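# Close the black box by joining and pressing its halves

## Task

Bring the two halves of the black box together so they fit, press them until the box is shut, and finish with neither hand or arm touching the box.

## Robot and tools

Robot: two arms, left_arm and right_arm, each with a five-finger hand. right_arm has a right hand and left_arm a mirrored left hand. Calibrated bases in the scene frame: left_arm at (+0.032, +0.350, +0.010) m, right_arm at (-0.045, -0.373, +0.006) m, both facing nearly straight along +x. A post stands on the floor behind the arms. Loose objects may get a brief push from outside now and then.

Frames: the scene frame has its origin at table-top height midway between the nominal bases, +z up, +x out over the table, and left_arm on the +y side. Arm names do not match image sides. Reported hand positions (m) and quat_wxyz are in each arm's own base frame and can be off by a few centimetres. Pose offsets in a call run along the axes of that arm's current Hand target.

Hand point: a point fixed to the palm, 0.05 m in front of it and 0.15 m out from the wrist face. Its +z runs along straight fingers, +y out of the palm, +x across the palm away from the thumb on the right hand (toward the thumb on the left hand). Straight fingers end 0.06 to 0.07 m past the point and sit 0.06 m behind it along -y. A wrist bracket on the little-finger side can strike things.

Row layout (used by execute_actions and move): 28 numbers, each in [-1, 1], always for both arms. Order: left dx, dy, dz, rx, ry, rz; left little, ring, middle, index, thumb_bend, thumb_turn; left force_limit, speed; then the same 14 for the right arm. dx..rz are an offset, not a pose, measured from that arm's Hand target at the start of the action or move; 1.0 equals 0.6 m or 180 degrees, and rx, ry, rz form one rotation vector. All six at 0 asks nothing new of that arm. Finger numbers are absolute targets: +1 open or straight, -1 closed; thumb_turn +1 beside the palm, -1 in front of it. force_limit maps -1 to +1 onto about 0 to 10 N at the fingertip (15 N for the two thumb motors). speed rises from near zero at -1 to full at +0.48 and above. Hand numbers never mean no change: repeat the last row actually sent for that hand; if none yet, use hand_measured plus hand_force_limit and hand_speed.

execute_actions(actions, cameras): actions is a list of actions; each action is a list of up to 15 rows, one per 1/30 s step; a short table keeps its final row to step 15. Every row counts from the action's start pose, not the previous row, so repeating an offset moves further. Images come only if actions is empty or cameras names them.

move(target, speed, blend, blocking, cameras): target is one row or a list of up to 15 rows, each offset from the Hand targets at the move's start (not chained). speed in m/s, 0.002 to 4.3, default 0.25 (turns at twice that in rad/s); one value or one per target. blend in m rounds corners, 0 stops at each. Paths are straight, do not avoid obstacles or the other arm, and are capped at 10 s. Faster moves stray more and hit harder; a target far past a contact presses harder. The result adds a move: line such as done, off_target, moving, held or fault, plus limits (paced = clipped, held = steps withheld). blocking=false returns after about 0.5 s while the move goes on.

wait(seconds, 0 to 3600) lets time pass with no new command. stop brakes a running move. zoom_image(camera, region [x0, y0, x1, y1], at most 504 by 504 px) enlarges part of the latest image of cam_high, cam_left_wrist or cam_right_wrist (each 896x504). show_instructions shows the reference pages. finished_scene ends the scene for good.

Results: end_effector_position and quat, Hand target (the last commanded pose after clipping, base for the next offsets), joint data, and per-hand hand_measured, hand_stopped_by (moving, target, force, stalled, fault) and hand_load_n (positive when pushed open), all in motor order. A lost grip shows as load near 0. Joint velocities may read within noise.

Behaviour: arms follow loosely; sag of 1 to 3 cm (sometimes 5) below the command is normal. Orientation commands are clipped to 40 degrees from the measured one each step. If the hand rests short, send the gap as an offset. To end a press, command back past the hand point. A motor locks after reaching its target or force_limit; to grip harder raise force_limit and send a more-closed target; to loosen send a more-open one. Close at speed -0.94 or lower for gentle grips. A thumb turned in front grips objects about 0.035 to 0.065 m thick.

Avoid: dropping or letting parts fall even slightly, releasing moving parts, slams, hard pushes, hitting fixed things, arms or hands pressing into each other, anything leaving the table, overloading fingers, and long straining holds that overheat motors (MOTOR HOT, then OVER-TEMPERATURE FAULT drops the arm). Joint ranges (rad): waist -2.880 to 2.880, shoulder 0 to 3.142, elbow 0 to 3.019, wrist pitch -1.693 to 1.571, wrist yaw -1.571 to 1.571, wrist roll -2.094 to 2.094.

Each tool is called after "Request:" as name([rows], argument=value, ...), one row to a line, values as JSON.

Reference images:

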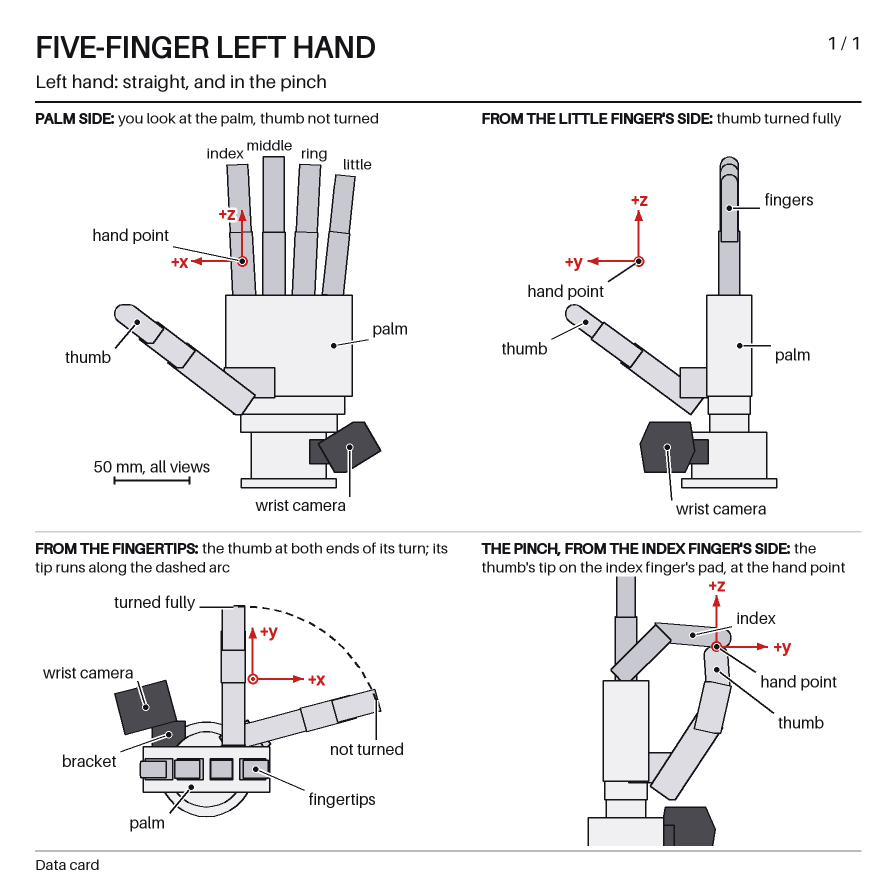

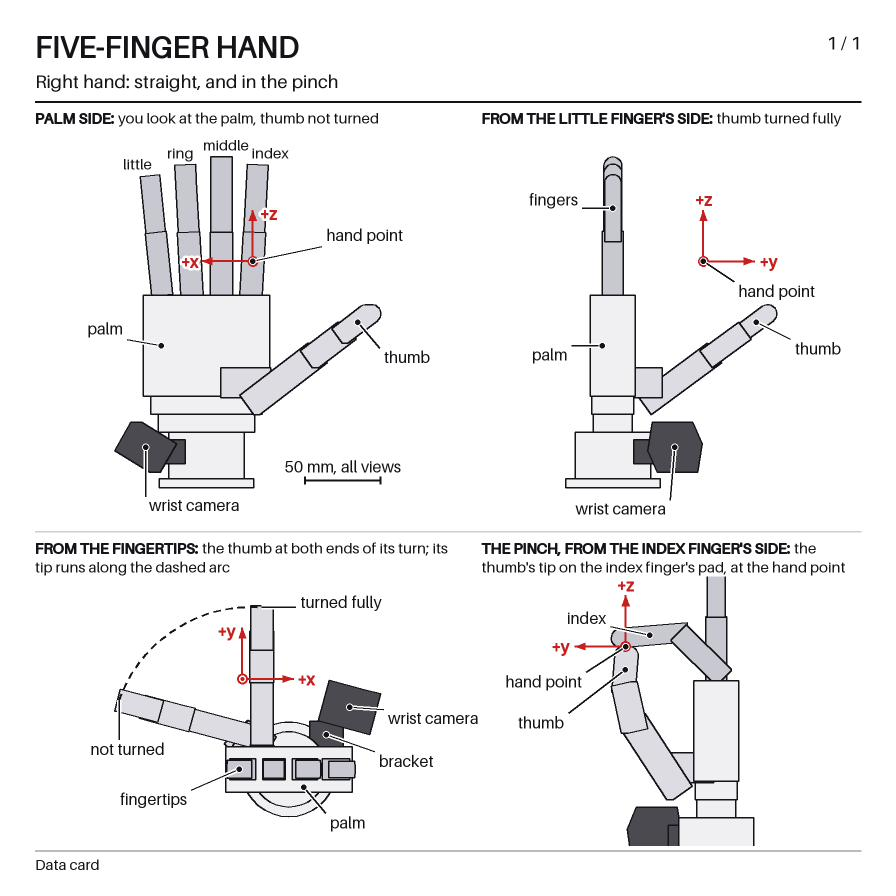

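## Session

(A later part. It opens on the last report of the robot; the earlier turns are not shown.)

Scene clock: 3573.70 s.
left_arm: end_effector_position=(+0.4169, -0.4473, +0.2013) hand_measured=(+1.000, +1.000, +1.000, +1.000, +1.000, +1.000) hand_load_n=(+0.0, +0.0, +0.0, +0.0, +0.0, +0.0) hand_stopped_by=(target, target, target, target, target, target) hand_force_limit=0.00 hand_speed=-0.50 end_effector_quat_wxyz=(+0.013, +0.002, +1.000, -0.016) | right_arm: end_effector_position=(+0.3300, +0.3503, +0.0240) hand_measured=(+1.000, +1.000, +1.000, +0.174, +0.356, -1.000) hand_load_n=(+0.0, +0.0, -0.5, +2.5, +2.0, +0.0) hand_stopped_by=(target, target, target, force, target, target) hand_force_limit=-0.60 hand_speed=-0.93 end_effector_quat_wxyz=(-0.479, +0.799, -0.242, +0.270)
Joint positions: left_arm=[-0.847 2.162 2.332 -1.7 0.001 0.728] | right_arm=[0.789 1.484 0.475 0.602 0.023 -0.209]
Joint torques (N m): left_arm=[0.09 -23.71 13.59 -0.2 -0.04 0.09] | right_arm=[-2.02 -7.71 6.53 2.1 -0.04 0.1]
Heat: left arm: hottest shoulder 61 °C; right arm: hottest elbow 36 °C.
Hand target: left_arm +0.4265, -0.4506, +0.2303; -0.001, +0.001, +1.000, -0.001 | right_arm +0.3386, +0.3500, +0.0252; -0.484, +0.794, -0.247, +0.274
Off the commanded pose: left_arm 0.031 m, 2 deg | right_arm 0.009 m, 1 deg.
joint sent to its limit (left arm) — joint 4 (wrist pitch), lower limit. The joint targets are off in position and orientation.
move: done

Request:
move(target=[0,0,0,0,0,0,1,1,1,1,1,1,0,-0.5,0.002,-0.0012,0.0038,0,0,0,1,1,1,0.03,0.355,-1,-0.6,-0.93], speed=0.03, cameras=["cam_left_wrist","cam_right_wrist"])

Request:
zoom_image(camera="cam_left_wrist", region=[370, 262, 440, 310])

Request:
zoom_image(camera="cam_right_wrist", region=[440, 70, 650, 190])

Scene clock: 3585.60 s.
left_arm: end_effector_position=(+0.4169, -0.4473, +0.2013) hand_measured=(+1.000, +1.000, +1.000, +1.000, +1.000, +1.000) hand_load_n=(+0.0, +0.0, +0.0, +0.0, +0.0, +0.0) hand_stopped_by=(target, target, target, target, target, target) hand_force_limit=0.00 hand_speed=-0.50 end_effector_quat_wxyz=(+0.013, +0.002, +1.000, -0.016) | right_arm: end_effector_position=(+0.3302, +0.3492, +0.0212) hand_measured=(+1.000, +1.000, +1.000, +0.174, +0.356, -1.000) hand_load_n=(+0.0, +0.0, +0.0, +2.5, +2.0, +0.0) hand_stopped_by=(target, target, target, force, target, target) hand_force_limit=-0.60 hand_speed=-0.93 end_effector_quat_wxyz=(-0.477, +0.801, -0.243, +0.268)
Joint positions: left_arm=[-0.847 2.162 2.332 -1.7 0.001 0.728] | right_arm=[0.786 1.49 0.475 0.602 0.02 -0.209]
Joint torques (N m): left_arm=[0.03 -23.94 13.6 -0.2 -0.04 0.11] | right_arm=[-2.02 -7.88 7.06 2 -0.08 0.09]
Heat: left arm: hottest shoulder 61 °C; right arm: hottest elbow 36 °C.
Hand target: left_arm +0.4265, -0.4506, +0.2303; -0.001, +0.001, +1.000, -0.001 | right_arm +0.3411, +0.3509, +0.0252; -0.484, +0.794, -0.247, +0.274
Off the commanded pose: left_arm 0.031 m, 2 deg | right_arm 0.012 m, 1 deg.
joint sent to its limit (left arm) — joint 4 (wrist pitch), lower limit. The joint targets are off in position and orientation.
move: off_target (right_arm)

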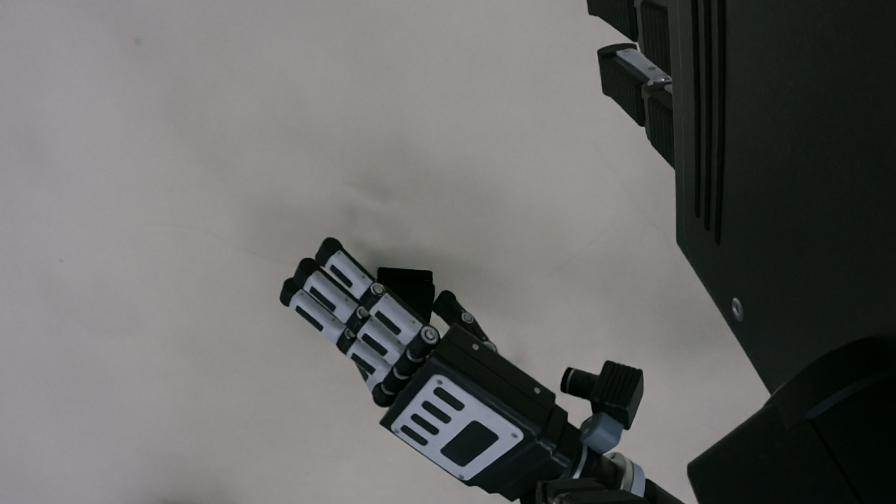

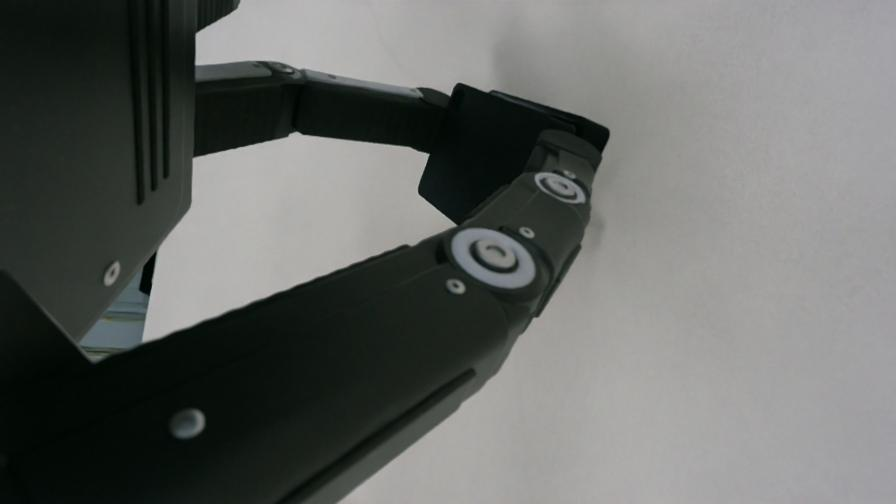

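Scaled by 7.200 from the camera's image (finer frame: 1280x720).

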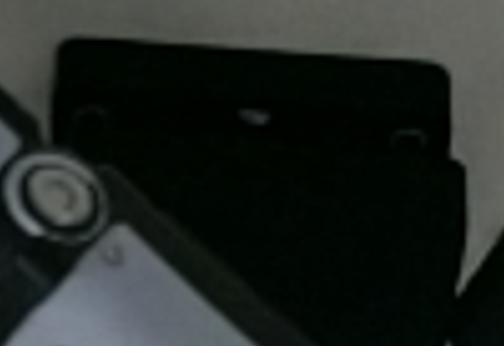

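Scaled by 2.400 from the camera's image (finer frame: 1280x720).

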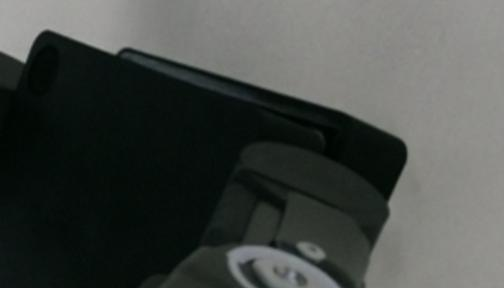

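Request:
move(target=[0,0,0,0,0,0,1,1,1,1,1,1,0,-0.5,0.002,-0.009,-0.004,0,0,0,1,1,1,0.03,0.355,-1,-0.6,-0.93], speed=0.03, cameras=["cam_left_wrist","cam_right_wrist"])

Request:
zoom_image(camera="cam_left_wrist", region=[370, 262, 440, 310])

Request:
zoom_image(camera="cam_right_wrist", region=[400, 70, 610, 230])

Scene clock: 3603.00 s.
left_arm: end_effector_position=(+0.4169, -0.4473, +0.2013) hand_measured=(+1.000, +1.000, +1.000, +1.000, +1.000, +1.000) hand_load_n=(+0.0, +0.0, +0.0, -0.5, +0.0, +0.0) hand_stopped_by=(target, target, target, target, target, target) hand_force_limit=0.00 hand_speed=-0.50 end_effector_quat_wxyz=(+0.013, +0.002, +1.000, -0.016) | right_arm: end_effector_position=(+0.3302, +0.3492, +0.0212) hand_measured=(+1.000, +1.000, +1.000, +0.174, +0.356, -1.000) hand_load_n=(+0.0, +0.0, +0.0, +2.5, +2.0, +0.0) hand_stopped_by=(target, target, target, force, target, target) hand_force_limit=-0.60 hand_speed=-0.93 end_effector_quat_wxyz=(-0.477, +0.801, -0.243, +0.268)
Joint positions: left_arm=[-0.847 2.162 2.332 -1.7 0.001 0.728] | right_arm=[0.786 1.49 0.475 0.602 0.02 -0.209]
Joint torques (N m): left_arm=[-0.44 -23.71 13.67 -0.14 -0.02 0.09] | right_arm=[-1.9 -9.58 7.25 1.14 -0.05 0.1]
Heat: left arm: hottest shoulder 61 °C; right arm: hottest elbow 37 °C.
Hand target: left_arm +0.4265, -0.4506, +0.2303; -0.001, +0.001, +1.000, -0.001 | right_arm +0.3410, +0.3508, +0.0313; -0.484, +0.794, -0.247, +0.274
Off the commanded pose: left_arm 0.031 m, 2 deg | right_arm 0.015 m, 1 deg.
joint sent to its limit (left arm) — joint 4 (wrist pitch), lower limit. The joint targets are off in position and orientation.
move: off_target (right_arm)

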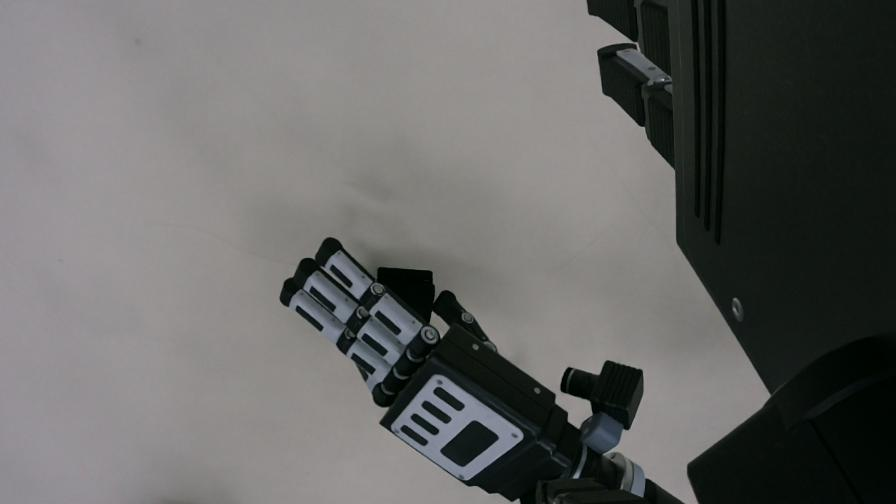

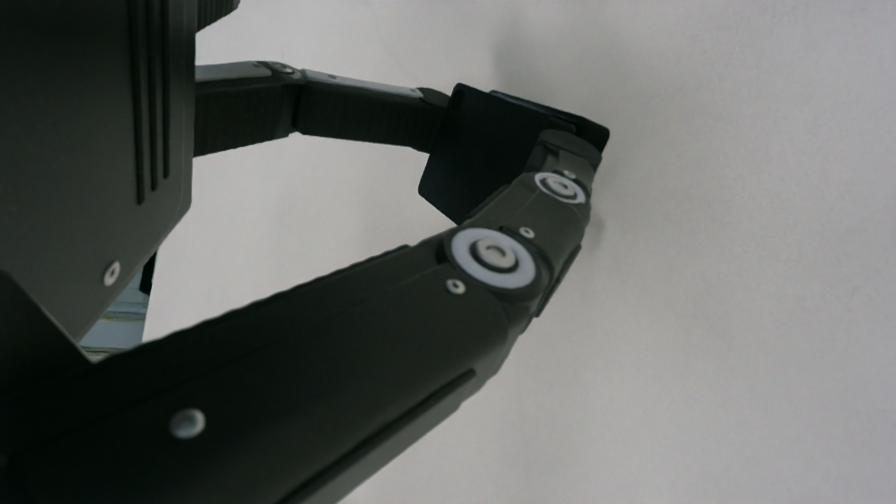

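Scaled by 7.200 from the camera's image (finer frame: 1280x720).

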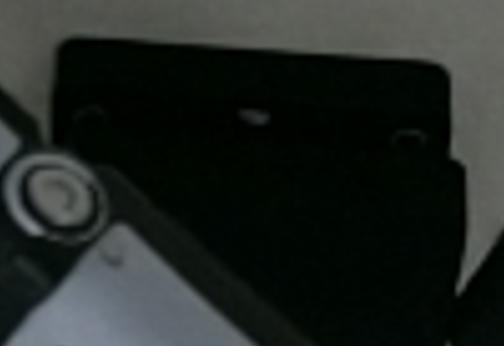

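Scaled by 2.400 from the camera's image (finer frame: 1280x720).

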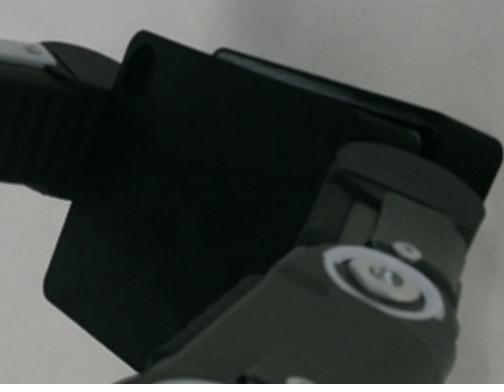

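Request:
move(target=[0,0,0,0,0,0,1,1,1,1,1,1,0,-0.5,0.0013,-0.006,-0.0026,0,0,0,1,1,1,0.03,0.355,-1,-0.6,-0.93], speed=0.03, cameras=["cam_left_wrist","cam_right_wrist"])

Scene clock: 3616.07 s.
left_arm: end_effector_position=(+0.4169, -0.4473, +0.2013) hand_measured=(+1.000, +1.000, +1.000, +1.000, +1.000, +1.000) hand_load_n=(+0.0, +0.0, +0.0, +0.0, +0.0, +0.0) hand_stopped_by=(target, target, target, target, target, target) hand_force_limit=0.00 hand_speed=-0.50 end_effector_quat_wxyz=(+0.013, +0.002, +1.000, -0.016) | right_arm: end_effector_position=(+0.3293, +0.3483, +0.0201) hand_measured=(+1.000, +1.000, +1.000, +0.174, +0.356, -1.000) hand_load_n=(+0.0, +0.0, +0.0, +2.5, +2.5, +0.0) hand_stopped_by=(target, target, target, force, target, target) hand_force_limit=-0.60 hand_speed=-0.93 end_effector_quat_wxyz=(-0.474, +0.803, -0.244, +0.267)
Joint positions: left_arm=[-0.847 2.162 2.332 -1.7 0.001 0.728] | right_arm=[0.786 1.489 0.475 0.594 0.02 -0.209]
Joint torques (N m): left_arm=[-0.56 -23.65 13.63 -0.18 -0.04 0.08] | right_arm=[-2.2 -10.34 7.36 0.83 -0.04 0.08]
Heat: left arm: hottest shoulder 61 °C; right arm: hottest elbow 37 °C.
Hand target: left_arm +0.4265, -0.4506, +0.2303; -0.001, +0.001, +1.000, -0.001 | right_arm +0.3410, +0.3508, +0.0352; -0.483, +0.794, -0.247, +0.274
Off the commanded pose: left_arm 0.031 m, 2 deg | right_arm 0.019 m, 2 deg.
joint sent to its limit (left arm) — joint 4 (wrist pitch), lower limit. The joint targets are off in position and orientation.
move: off_target (right_arm)

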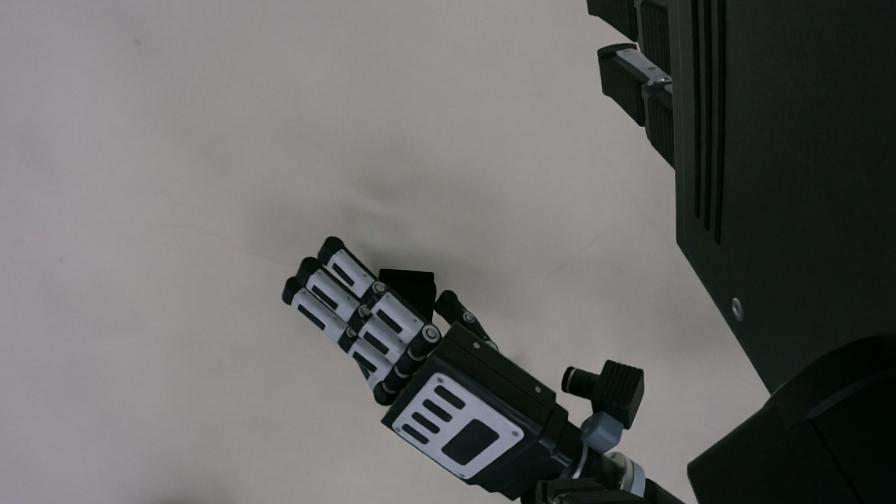

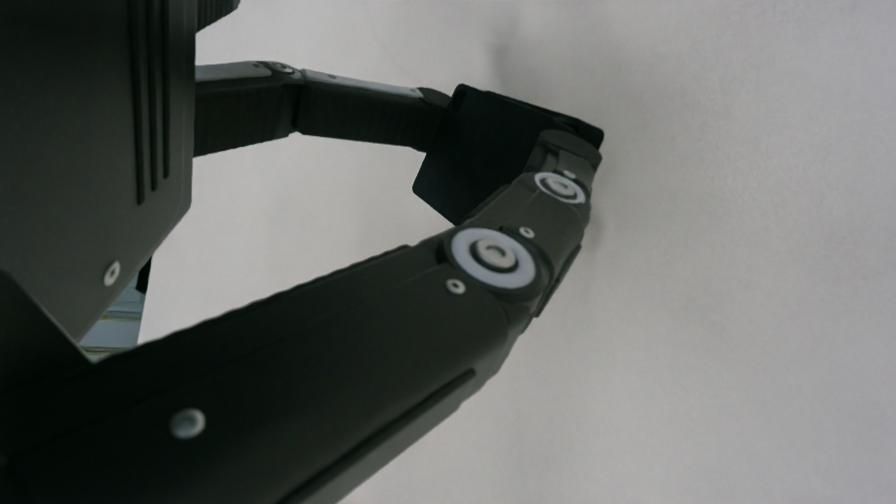

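Request:
move(target=[0,0,0,0,0,0,1,1,1,1,1,1,0,-0.5,0.002,-0.009,-0.004,0,0,0,1,1,1,0.03,0.355,-1,-0.6,-0.93], speed=0.05, cameras=["cam_left_wrist","cam_right_wrist"])

Scene clock: 3623.67 s.
left_arm: end_effector_position=(+0.4169, -0.4473, +0.2013) hand_measured=(+1.000, +1.000, +1.000, +1.000, +1.000, +1.000) hand_load_n=(+0.0, +0.0, +0.0, +0.0, +0.0, +0.0) hand_stopped_by=(target, target, target, target, target, target) hand_force_limit=0.00 hand_speed=-0.50 end_effector_quat_wxyz=(+0.013, +0.002, +1.000, -0.016) | right_arm: end_effector_position=(+0.3278, +0.3468, +0.0241) hand_measured=(+1.000, +1.000, +1.000, +0.174, +0.356, -1.000) hand_load_n=(+0.0, +0.0, +0.0, +2.0, +2.5, +0.0) hand_stopped_by=(target, target, target, force, target, target) hand_force_limit=-0.60 hand_speed=-0.93 end_effector_quat_wxyz=(-0.473, +0.804, -0.244, +0.266)
Joint positions: left_arm=[-0.847 2.162 2.332 -1.7 0.001 0.728] | right_arm=[0.786 1.467 0.475 0.568 0.02 -0.209]
Joint torques (N m): left_arm=[-0.09 -24 13.63 -0.18 -0.06 0.09] | right_arm=[-2.08 -10.52 7.94 0.96 -0.05 0.1]
Heat: left arm: hottest shoulder 61 °C; right arm: hottest elbow 38 °C.
Hand target: left_arm +0.4265, -0.4506, +0.2303; -0.001, +0.001, +1.000, -0.001 | right_arm +0.3410, +0.3507, +0.0413; -0.484, +0.794, -0.247, +0.274
Off the commanded pose: left_arm 0.031 m, 2 deg | right_arm 0.022 m, 2 deg.
joint sent to its limit (left arm) — joint 4 (wrist pitch), lower limit. The joint targets are off in position and orientation.
move: off_target (right_arm)

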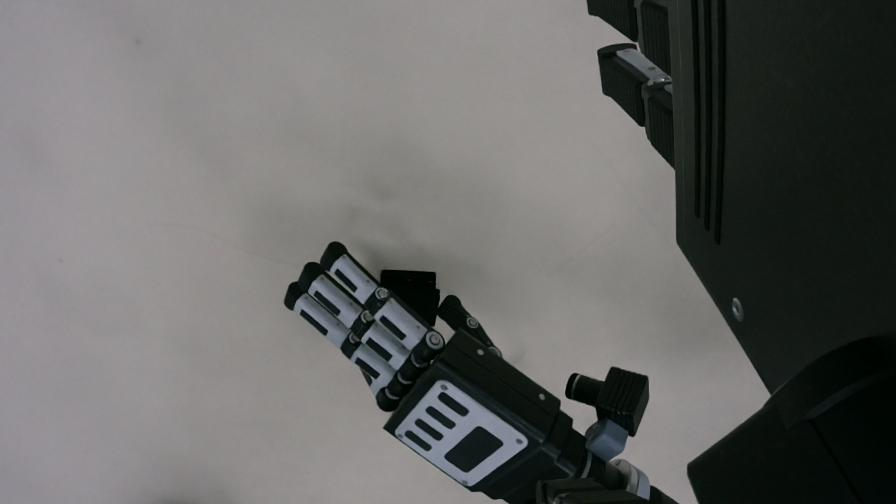

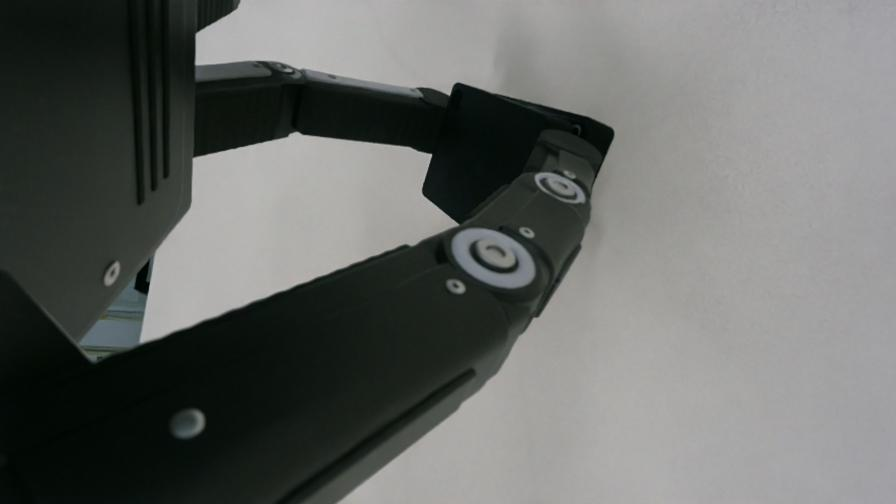

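Request:
move(target=[0,0,0,0,0,0,1,1,1,1,1,1,0,-0.5,-0.0047,0.0212,-0.0027,0,0,0,1,1,1,0.03,0.355,-1,-0.6,-0.93], speed=0.05)

Scene clock: 3640.83 s.
left_arm: end_effector_position=(+0.4169, -0.4473, +0.2013) hand_measured=(+1.000, +1.000, +1.000, +1.000, +1.000, +1.000) hand_load_n=(+0.0, +0.0, +0.0, -0.5, +0.0, +0.0) hand_stopped_by=(target, target, target, target, target, target) hand_force_limit=0.00 hand_speed=-0.50 end_effector_quat_wxyz=(+0.013, +0.002, +1.000, -0.016) | right_arm: end_effector_position=(+0.3298, +0.3488, +0.0279) hand_measured=(+1.000, +1.000, +1.000, +0.174, +0.356, -1.000) hand_load_n=(+0.0, +0.5, +0.0, +2.5, +2.5, +0.0) hand_stopped_by=(target, target, target, force, target, target) hand_force_limit=-0.60 hand_speed=-0.93 end_effector_quat_wxyz=(-0.479, +0.799, -0.243, +0.269)
Joint positions: left_arm=[-0.847 2.162 2.332 -1.7 0.001 0.728] | right_arm=[0.786 1.467 0.475 0.585 0.02 -0.209]
Joint torques (N m): left_arm=[-0.21 -23.88 13.59 -0.14 -0.04 0.08] | right_arm=[-1.9 -8.64 6.05 2.07 -0.04 0.09]
Heat: left arm: hottest shoulder 61 °C; right arm: hottest elbow 38 °C.
Hand target: left_arm +0.4265, -0.4506, +0.2303; -0.001, +0.001, +1.000, -0.001 | right_arm +0.3362, +0.3463, +0.0299; -0.483, +0.794, -0.247, +0.274
Off the commanded pose: left_arm 0.031 m, 2 deg | right_arm 0.007 m, 1 deg.
joint sent to its limit (left arm) — joint 4 (wrist pitch), lower limit. The joint targets are off in position and orientation.
move: done

Request:
move(target=[0,0,0,0,0,0,1,1,1,1,1,1,0,-0.5,0.0005,-0.0026,0.0062,0,0,0,1,1,1,0.03,0.355,-1,-0.6,-0.93], speed=0.05)

Scene clock: 3651.73 s.
left_arm: end_effector_position=(+0.4169, -0.4473, +0.2013) hand_measured=(+1.000, +1.000, +1.000, +1.000, +1.000, +1.000) hand_load_n=(+0.0, +0.0, +0.0, +0.0, +0.0, +0.0) hand_stopped_by=(target, target, target, target, target, target) hand_force_limit=0.00 hand_speed=-0.50 end_effector_quat_wxyz=(+0.013, +0.002, +1.000, -0.016) | right_arm: end_effector_position=(+0.3298, +0.3488, +0.0279) hand_measured=(+1.000, +1.000, +1.000, +0.174, +0.356, -1.000) hand_load_n=(+0.0, +0.0, +0.0, +2.5, +2.5, +0.0) hand_stopped_by=(target, target, target, force, target, target) hand_force_limit=-0.60 hand_speed=-0.93 end_effector_quat_wxyz=(-0.479, +0.799, -0.243, +0.269)
Joint positions: left_arm=[-0.847 2.162 2.332 -1.7 0.001 0.728] | right_arm=[0.786 1.467 0.475 0.585 0.02 -0.209]
Joint torques (N m): left_arm=[-0.26 -23.53 13.59 -0.18 -0.04 0.11] | right_arm=[-1.67 -7.59 6.79 2.03 -0.06 0.1]
Heat: left arm: hottest shoulder 61 °C; right arm: hottest elbow 38 °C.
Hand target: left_arm +0.4265, -0.4506, +0.2303; -0.001, +0.001, +1.000, -0.001 | right_arm +0.3391, +0.3491, +0.0299; -0.483, +0.794, -0.247, +0.274
Off the commanded pose: left_arm 0.031 m, 2 deg | right_arm 0.010 m, 1 deg.
joint sent to its limit (left arm) — joint 4 (wrist pitch), lower limit. The joint targets are off in position and orientation.
move: done

Request:
move(target=[0,0,0,0,0,0,1,1,1,1,1,1,0,-0.5,0.0019,-0.0088,-0.0003,0,0,0,1,1,1,0.03,0.355,-1,-0.6,-0.93], speed=0.05)

Scene clock: 3665.07 s.
left_arm: end_effector_position=(+0.4169, -0.4473, +0.2013) hand_measured=(+1.000, +1.000, +1.000, +1.000, +1.000, +1.000) hand_load_n=(+0.0, +0.5, +0.0, +0.0, +0.0, +0.0) hand_stopped_by=(target, target, target, target, target, target) hand_force_limit=0.00 hand_speed=-0.50 end_effector_quat_wxyz=(+0.013, +0.002, +1.000, -0.016) | right_arm: end_effector_position=(+0.3298, +0.3488, +0.0279) hand_measured=(+1.000, +1.000, +1.000, +0.174, +0.356, -1.000) hand_load_n=(+0.0, +0.0, +0.0, +2.5, +2.5, +0.0) hand_stopped_by=(target, target, target, force, target, target) hand_force_limit=-0.60 hand_speed=-0.93 end_effector_quat_wxyz=(-0.479, +0.799, -0.243, +0.269)
Joint positions: left_arm=[-0.847 2.162 2.332 -1.7 0.001 0.728] | right_arm=[0.786 1.467 0.475 0.585 0.02 -0.209]
Joint torques (N m): left_arm=[-0.32 -23.94 13.63 -0.14 -0.04 0.11] | right_arm=[-1.67 -8.59 7.47 1.25 -0.06 0.1]
Heat: left arm: hottest shoulder 61 °C; right arm: hottest elbow 38 °C.
Hand target: left_arm +0.4265, -0.4506, +0.2303; -0.001, +0.001, +1.000, -0.001 | right_arm +0.3405, +0.3504, +0.0350; -0.483, +0.794, -0.247, +0.274
Off the commanded pose: left_arm 0.031 m, 2 deg | right_arm 0.013 m, 1 deg.
joint sent to its limit (left arm) — joint 4 (wrist pitch), lower limit. The joint targets are off in position and orientation.
move: off_target (right_arm)

Request:
move(target=[0,0,0,0,0,0,1,1,1,1,1,1,0,-0.5,0.0019,-0.0085,0.0028,0,0,0,1,1,1,0.03,0.355,-1,-0.6,-0.93], speed=0.05)

Scene clock: 3669.60 s.
left_arm: end_effector_position=(+0.4169, -0.4473, +0.2013) hand_measured=(+1.000, +1.000, +1.000, +1.000, +1.000, +1.000) hand_load_n=(+0.0, +0.0, +0.0, +0.0, -0.5, +0.0) hand_stopped_by=(target, target, target, target, target, target) hand_force_limit=0.00 hand_speed=-0.50 end_effector_quat_wxyz=(+0.013, +0.002, +1.000, -0.016) | right_arm: end_effector_position=(+0.3286, +0.3477, +0.0257) hand_measured=(+1.000, +1.000, +1.000, +0.174, +0.356, -1.000) hand_load_n=(+0.0, +0.0, +0.0, +2.5, +2.5, +0.0) hand_stopped_by=(target, target, target, force, target, target) hand_force_limit=-0.60 hand_speed=-0.93 end_effector_quat_wxyz=(-0.475, +0.802, -0.244, +0.267)
Joint positions: left_arm=[-0.847 2.162 2.332 -1.7 0.001 0.728] | right_arm=[0.786 1.467 0.475 0.575 0.02 -0.209]
Joint torques (N m): left_arm=[-0.21 -23.82 13.55 -0.1 -0.05 0.09] | right_arm=[-1.61 -9.41 8.29 0.94 -0.04 0.1]
Heat: left arm: hottest shoulder 61 °C; right arm: hottest elbow 38 °C.
Hand target: left_arm +0.4265, -0.4506, +0.2303; -0.001, +0.001, +1.000, -0.001 | right_arm +0.3431, +0.3528, +0.0391; -0.483, +0.794, -0.247, +0.274
Off the commanded pose: left_arm 0.031 m, 2 deg | right_arm 0.020 m, 2 deg.
joint sent to its limit (left arm) — joint 4 (wrist pitch), lower limit. The joint targets are off in position and orientation.
move: off_target (right_arm)

Request:
move(target=[0,0,0,0,0,0,1,1,1,1,1,1,0,-0.5,0.0019,-0.0085,0.0028,0,0,0,1,1,1,0.03,0.355,-1,-0.6,-0.93], speed=0.05)

Scene clock: 3676.97 s.
left_arm: end_effector_position=(+0.4169, -0.4473, +0.2013) hand_measured=(+1.000, +1.000, +1.000, +1.000, +1.000, +1.000) hand_load_n=(+0.0, +0.0, +0.0, +0.0, +0.0, +0.0) hand_stopped_by=(target, target, target, target, target, target) hand_force_limit=0.00 hand_speed=-0.50 end_effector_quat_wxyz=(+0.013, +0.002, +1.000, -0.016) | right_arm: end_effector_position=(+0.3280, +0.3471, +0.0237) hand_measured=(+1.000, +1.000, +1.000, +0.174, +0.356, -1.000) hand_load_n=(+0.0, -0.5, +0.0, +2.5, +2.5, +0.0) hand_stopped_by=(target, target, target, force, target, target) hand_force_limit=-0.60 hand_speed=-0.93 end_effector_quat_wxyz=(-0.470, +0.806, -0.244, +0.264)
Joint positions: left_arm=[-0.847 2.162 2.332 -1.7 0.001 0.728] | right_arm=[0.786 1.467 0.48 0.557 0.02 -0.209]
Joint torques (N m): left_arm=[-0.21 -23.71 13.61 -0.13 -0.06 0.1] | right_arm=[-1.96 -9.76 8.95 0.83 -0.06 0.08]
Heat: left arm: hottest shoulder 61 °C; right arm: hottest elbow 38 °C.
Hand target: left_arm +0.4265, -0.4506, +0.2303; -0.001, +0.001, +1.000, -0.001 | right_arm +0.3457, +0.3552, +0.0434; -0.484, +0.794, -0.247, +0.274
Off the commanded pose: left_arm 0.031 m, 2 deg | right_arm 0.028 m, 2 deg.
joint sent to its limit (left arm) — joint 4 (wrist pitch), lower limit. The joint targets are off in position and orientation.
move: off_target (right_arm)

Request:
move(target=[0,0,0,0,0,0,1,1,1,1,1,1,0,-0.5,0.0007,-0.0032,0.001,0,0,0,1,1,1,0.03,0.355,-1,-0.6,-0.93], speed=0.05)

Scene clock: 3691.67 s.
left_arm: end_effector_position=(+0.4169, -0.4473, +0.2013) hand_measured=(+1.000, +1.000, +1.000, +1.000, +1.000, +1.000) hand_load_n=(+0.0, +0.0, +0.0, +0.0, +0.0, +0.0) hand_stopped_by=(target, target, target, target, target, target) hand_force_limit=0.00 hand_speed=-0.50 end_effector_quat_wxyz=(+0.013, +0.002, +1.000, -0.016) | right_arm: end_effector_position=(+0.3282, +0.3473, +0.0235) hand_measured=(+1.000, +1.000, +1.000, +0.174, +0.356, -1.000) hand_load_n=(+0.0, +0.0, +0.0, +2.5, +2.5, +0.0) hand_stopped_by=(target, target, target, force, target, target) hand_force_limit=-0.60 hand_speed=-0.93 end_effector_quat_wxyz=(-0.469, +0.807, -0.245, +0.264)
Joint positions: left_arm=[-0.847 2.162 2.332 -1.7 0.001 0.728] | right_arm=[0.786 1.467 0.483 0.55 0.02 -0.209]
Joint torques (N m): left_arm=[-0.09 -23.3 13.82 -0.18 -0.05 0.06] | right_arm=[-1.85 -10.23 9.03 0.91 -0.06 0.07]
Heat: left arm: hottest shoulder 61 °C; right arm: hottest elbow 39 °C.
Hand target: left_arm +0.4265, -0.4506, +0.2303; -0.001, +0.001, +1.000, -0.001 | right_arm +0.3467, +0.3561, +0.0449; -0.483, +0.794, -0.247, +0.274
Off the commanded pose: left_arm 0.031 m, 2 deg | right_arm 0.030 m, 3 deg.
joint sent to its limit (left arm) — joint 4 (wrist pitch), lower limit. The joint targets are off in position and orientation.
move: off_target (right_arm)

Request:
move(target=[0,0,0,0,0,0,1,1,1,1,1,1,0,-0.5,-0.0069,0.0349,-0.0113,0,0,0,1,1,1,0.03,0.355,-1,-0.6,-0.93], speed=0.05, cameras=["cam_left_wrist","cam_right_wrist"])

Request:
zoom_image(camera="cam_left_wrist", region=[370, 262, 440, 310])

Request:
zoom_image(camera="cam_right_wrist", region=[400, 70, 650, 230])

Scene clock: 3705.17 s.
left_arm: end_effector_position=(+0.4169, -0.4473, +0.2013) hand_measured=(+1.000, +1.000, +1.000, +1.000, +1.000, +1.000) hand_load_n=(+0.0, +0.0, +0.0, +0.0, +0.0, +0.0) hand_stopped_by=(target, target, target, target, target, target) hand_force_limit=0.00 hand_speed=-0.50 end_effector_quat_wxyz=(+0.013, +0.002, +1.000, -0.016) | right_arm: end_effector_position=(+0.3292, +0.3484, +0.0278) hand_measured=(+1.000, +1.000, +1.000, +0.174, +0.356, -1.000) hand_load_n=(+0.0, +0.0, -0.5, +2.5, +2.5, +0.0) hand_stopped_by=(target, target, target, force, target, target) hand_force_limit=-0.60 hand_speed=-0.93 end_effector_quat_wxyz=(-0.481, +0.798, -0.242, +0.270)
Joint positions: left_arm=[-0.847 2.162 2.332 -1.7 0.001 0.728] | right_arm=[0.786 1.467 0.47 0.594 0.019 -0.209]
Joint torques (N m): left_arm=[-0.21 -23.77 13.64 -0.14 -0.08 0.11] | right_arm=[-1.67 -7.94 6.23 2.11 -0.07 0.07]
Heat: left arm: hottest shoulder 61 °C; right arm: hottest elbow 38 °C.
Hand target: left_arm +0.4265, -0.4506, +0.2303; -0.001, +0.001, +1.000, -0.001 | right_arm +0.3364, +0.3460, +0.0278; -0.484, +0.794, -0.247, +0.274
Off the commanded pose: left_arm 0.031 m, 2 deg | right_arm 0.008 m, 1 deg.
joint sent to its limit (left arm) — joint 4 (wrist pitch), lower limit. The joint targets are off in position and orientation.
move: done

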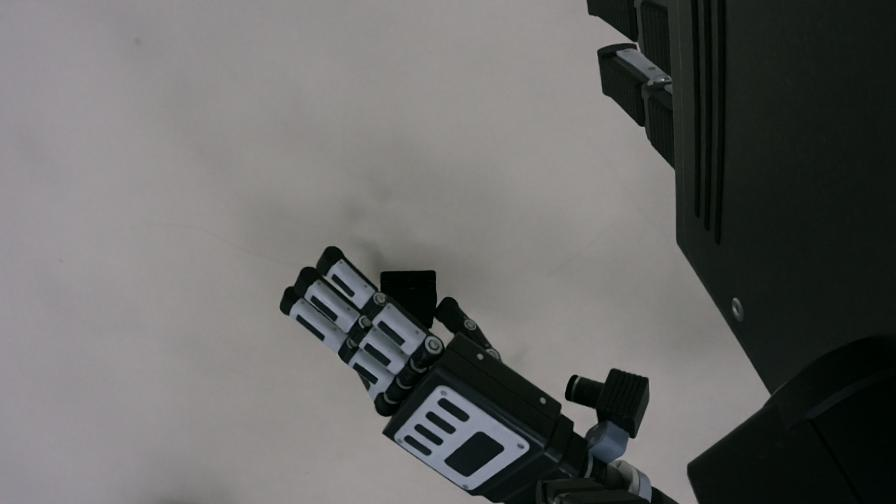

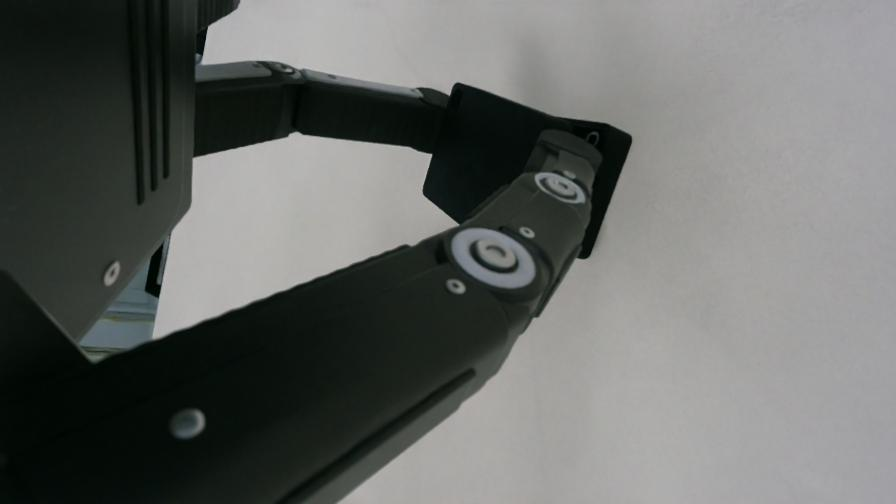

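Scaled by 7.200 from the camera's image (finer frame: 1280x720).

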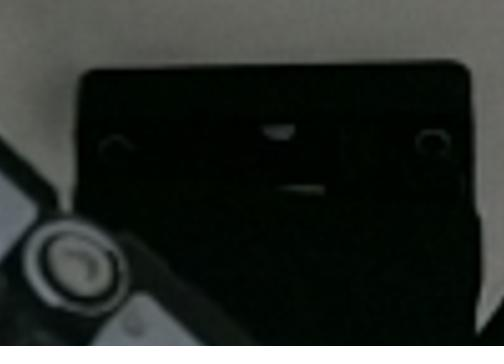

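Scaled by 2.016 from the camera's image (finer frame: 1280x720).

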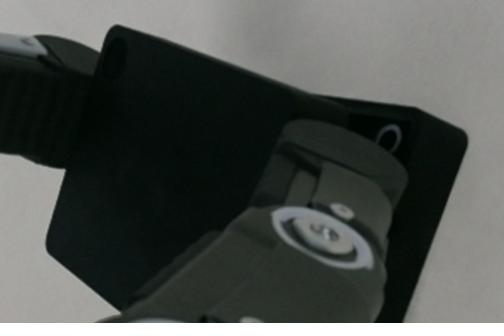

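Request:
move(target=[0,0,0,0,0,0,1,1,1,1,1,1,0,-0.5,0.0004,-0.0023,-0.003,0.0072,-0.0322,-0.0142,1,1,1,0.03,0.355,-1,-0.6,-0.93], speed=0.04, cameras=["cam_left_wrist","cam_right_wrist"])

Request:
zoom_image(camera="cam_left_wrist", region=[370, 262, 440, 310])

Request:
zoom_image(camera="cam_right_wrist", region=[400, 70, 650, 230])

Scene clock: 3769.30 s.
left_arm: end_effector_position=(+0.4169, -0.4473, +0.2013) hand_measured=(+1.000, +1.000, +1.000, +1.000, +1.000, +1.000) hand_load_n=(+0.0, +0.0, +0.0, +0.0, +0.0, +0.0) hand_stopped_by=(target, target, target, target, target, target) hand_force_limit=0.00 hand_speed=-0.50 end_effector_quat_wxyz=(+0.013, +0.002, +1.000, -0.016) | right_arm: end_effector_position=(+0.3267, +0.3474, +0.0286) hand_measured=(+1.000, +1.000, +1.000, +0.174, +0.356, -1.000) hand_load_n=(+0.0, +0.0, +0.0, +2.5, +2.5, +0.5) hand_stopped_by=(target, target, target, force, target, target) hand_force_limit=-0.60 hand_speed=-0.93 end_effector_quat_wxyz=(-0.498, +0.808, -0.203, +0.240)
Joint positions: left_arm=[-0.847 2.162 2.332 -1.7 0.001 0.728] | right_arm=[0.734 1.467 0.47 0.594 -0.132 -0.259]
Joint torques (N m): left_arm=[-0.03 -23.41 13.7 -0.09 -0.05 0.09] | right_arm=[-1.73 -7.82 6.72 1.54 -0.1 -0.08]
Heat: left arm: hottest shoulder 61 °C; right arm: hottest elbow 36 °C.
Hand target: left_arm +0.4265, -0.4506, +0.2303; -0.001, +0.001, +1.000, -0.001 | right_arm +0.3356, +0.3452, +0.0298; -0.498, +0.806, -0.202, +0.247
Off the commanded pose: left_arm 0.031 m, 2 deg | right_arm 0.009 m, 1 deg.
joint sent to its limit (left arm) — joint 4 (wrist pitch), lower limit. The joint targets are off in position and orientation.
move: done

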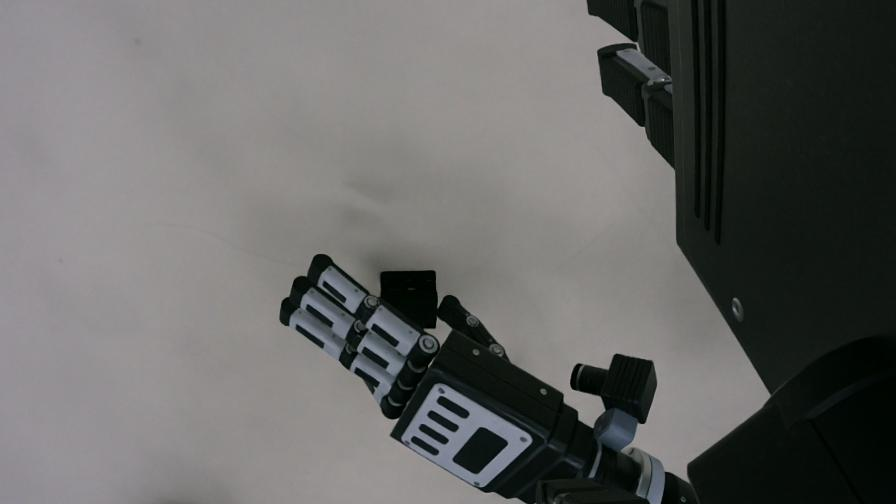

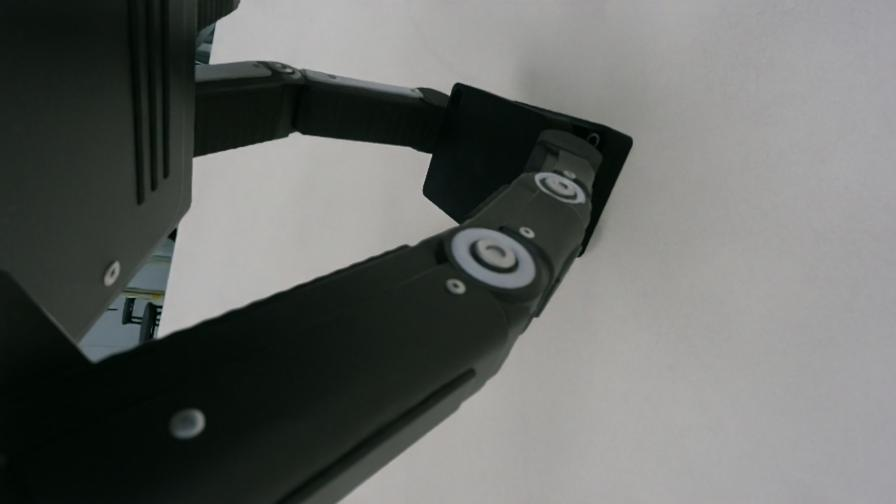

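Scaled by 7.200 from the camera's image (finer frame: 1280x720).

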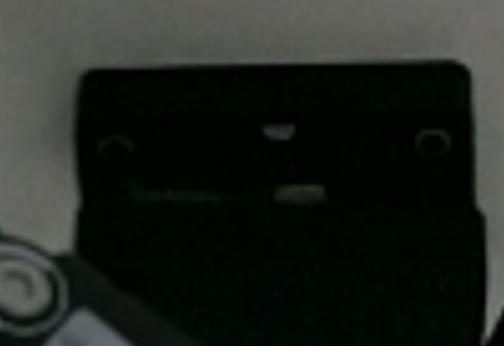

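Scaled by 2.016 from the camera's image (finer frame: 1280x720).

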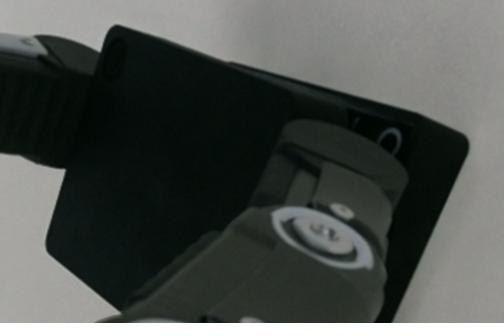

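Request:
move([
  [0,0,0,0,0,0,1,1,1,1,1,1,0,-0.5,0.012,-0.0411,0.0161,0.0019,-0.0086,-0.0036,1,1,1,0.03,0.355,-1,-0.6,-0.93],
  [0,0,0,0,0,0,1,1,1,1,1,1,0,-0.5,-0.0026,0.0001,-0.0016,0.0019,-0.0086,-0.0036,1,1,1,0.03,0.355,-1,-0.6,-0.93],
], speed=0.05, cameras=["cam_left_wrist","cam_right_wrist"])

Request:
zoom_image(camera="cam_left_wrist", region=[370, 262, 440, 310])

Request:
zoom_image(camera="cam_right_wrist", region=[400, 70, 650, 230])

Scene clock: 3848.77 s.
left_arm: end_effector_position=(+0.4169, -0.4473, +0.2013) hand_measured=(+1.000, +1.000, +1.000, +1.000, +1.000, +1.000) hand_load_n=(+0.0, +0.0, +0.0, +0.0, +0.0, +0.0) hand_stopped_by=(target, target, target, target, target, target) hand_force_limit=0.00 hand_speed=-0.50 end_effector_quat_wxyz=(+0.013, +0.002, +1.000, -0.016) | right_arm: end_effector_position=(+0.3251, +0.3480, +0.0280) hand_measured=(+1.000, +1.000, +1.000, +0.174, +0.356, -1.000) hand_load_n=(+0.0, +0.0, +0.0, +2.5, +2.5, +0.0) hand_stopped_by=(target, target, target, force, target, target) hand_force_limit=-0.60 hand_speed=-0.93 end_effector_quat_wxyz=(-0.499, +0.813, -0.191, +0.230)
Joint positions: left_arm=[-0.847 2.162 2.332 -1.7 0.001 0.728] | right_arm=[0.724 1.467 0.477 0.577 -0.168 -0.275]
Joint torques (N m): left_arm=[-0.03 -23.71 13.57 -0.13 -0.01 0.09] | right_arm=[-1.55 -8.06 6.22 2.02 -0.1 -0.03]
Heat: left arm: hottest shoulder 61 °C; right arm: hottest elbow 36 °C.
Hand target: left_arm +0.4265, -0.4506, +0.2303; -0.001, +0.001, +1.000, -0.001 | right_arm +0.3337, +0.3454, +0.0298; -0.502, +0.809, -0.190, +0.240
Off the commanded pose: left_arm 0.031 m, 2 deg | right_arm 0.009 m, 1 deg.
joint sent to its limit (left arm) — joint 4 (wrist pitch), lower limit. The joint targets are off in position and orientation.
move: done

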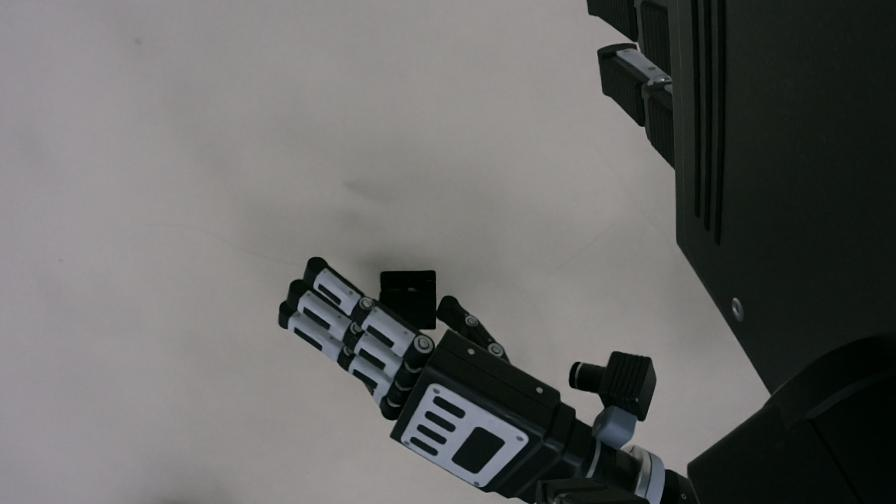

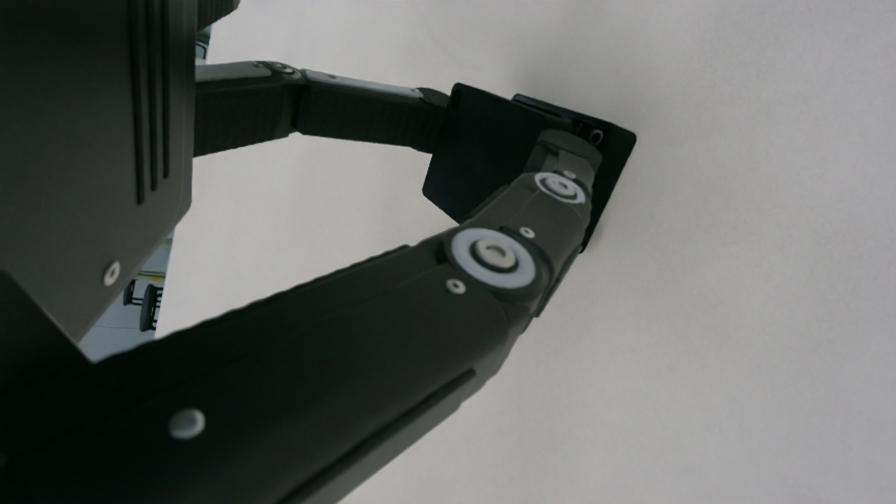

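Scaled by 7.200 from the camera's image (finer frame: 1280x720).

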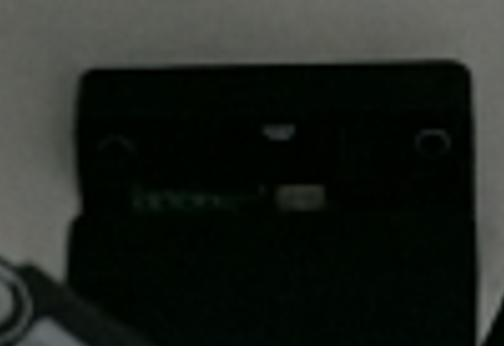

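Scaled by 2.016 from the camera's image (finer frame: 1280x720).

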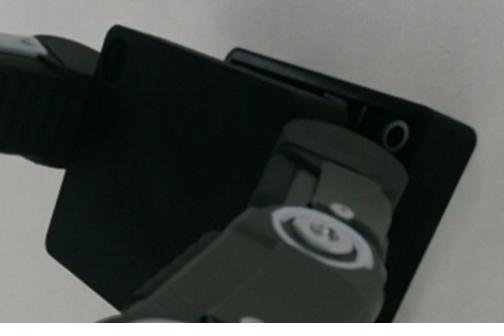

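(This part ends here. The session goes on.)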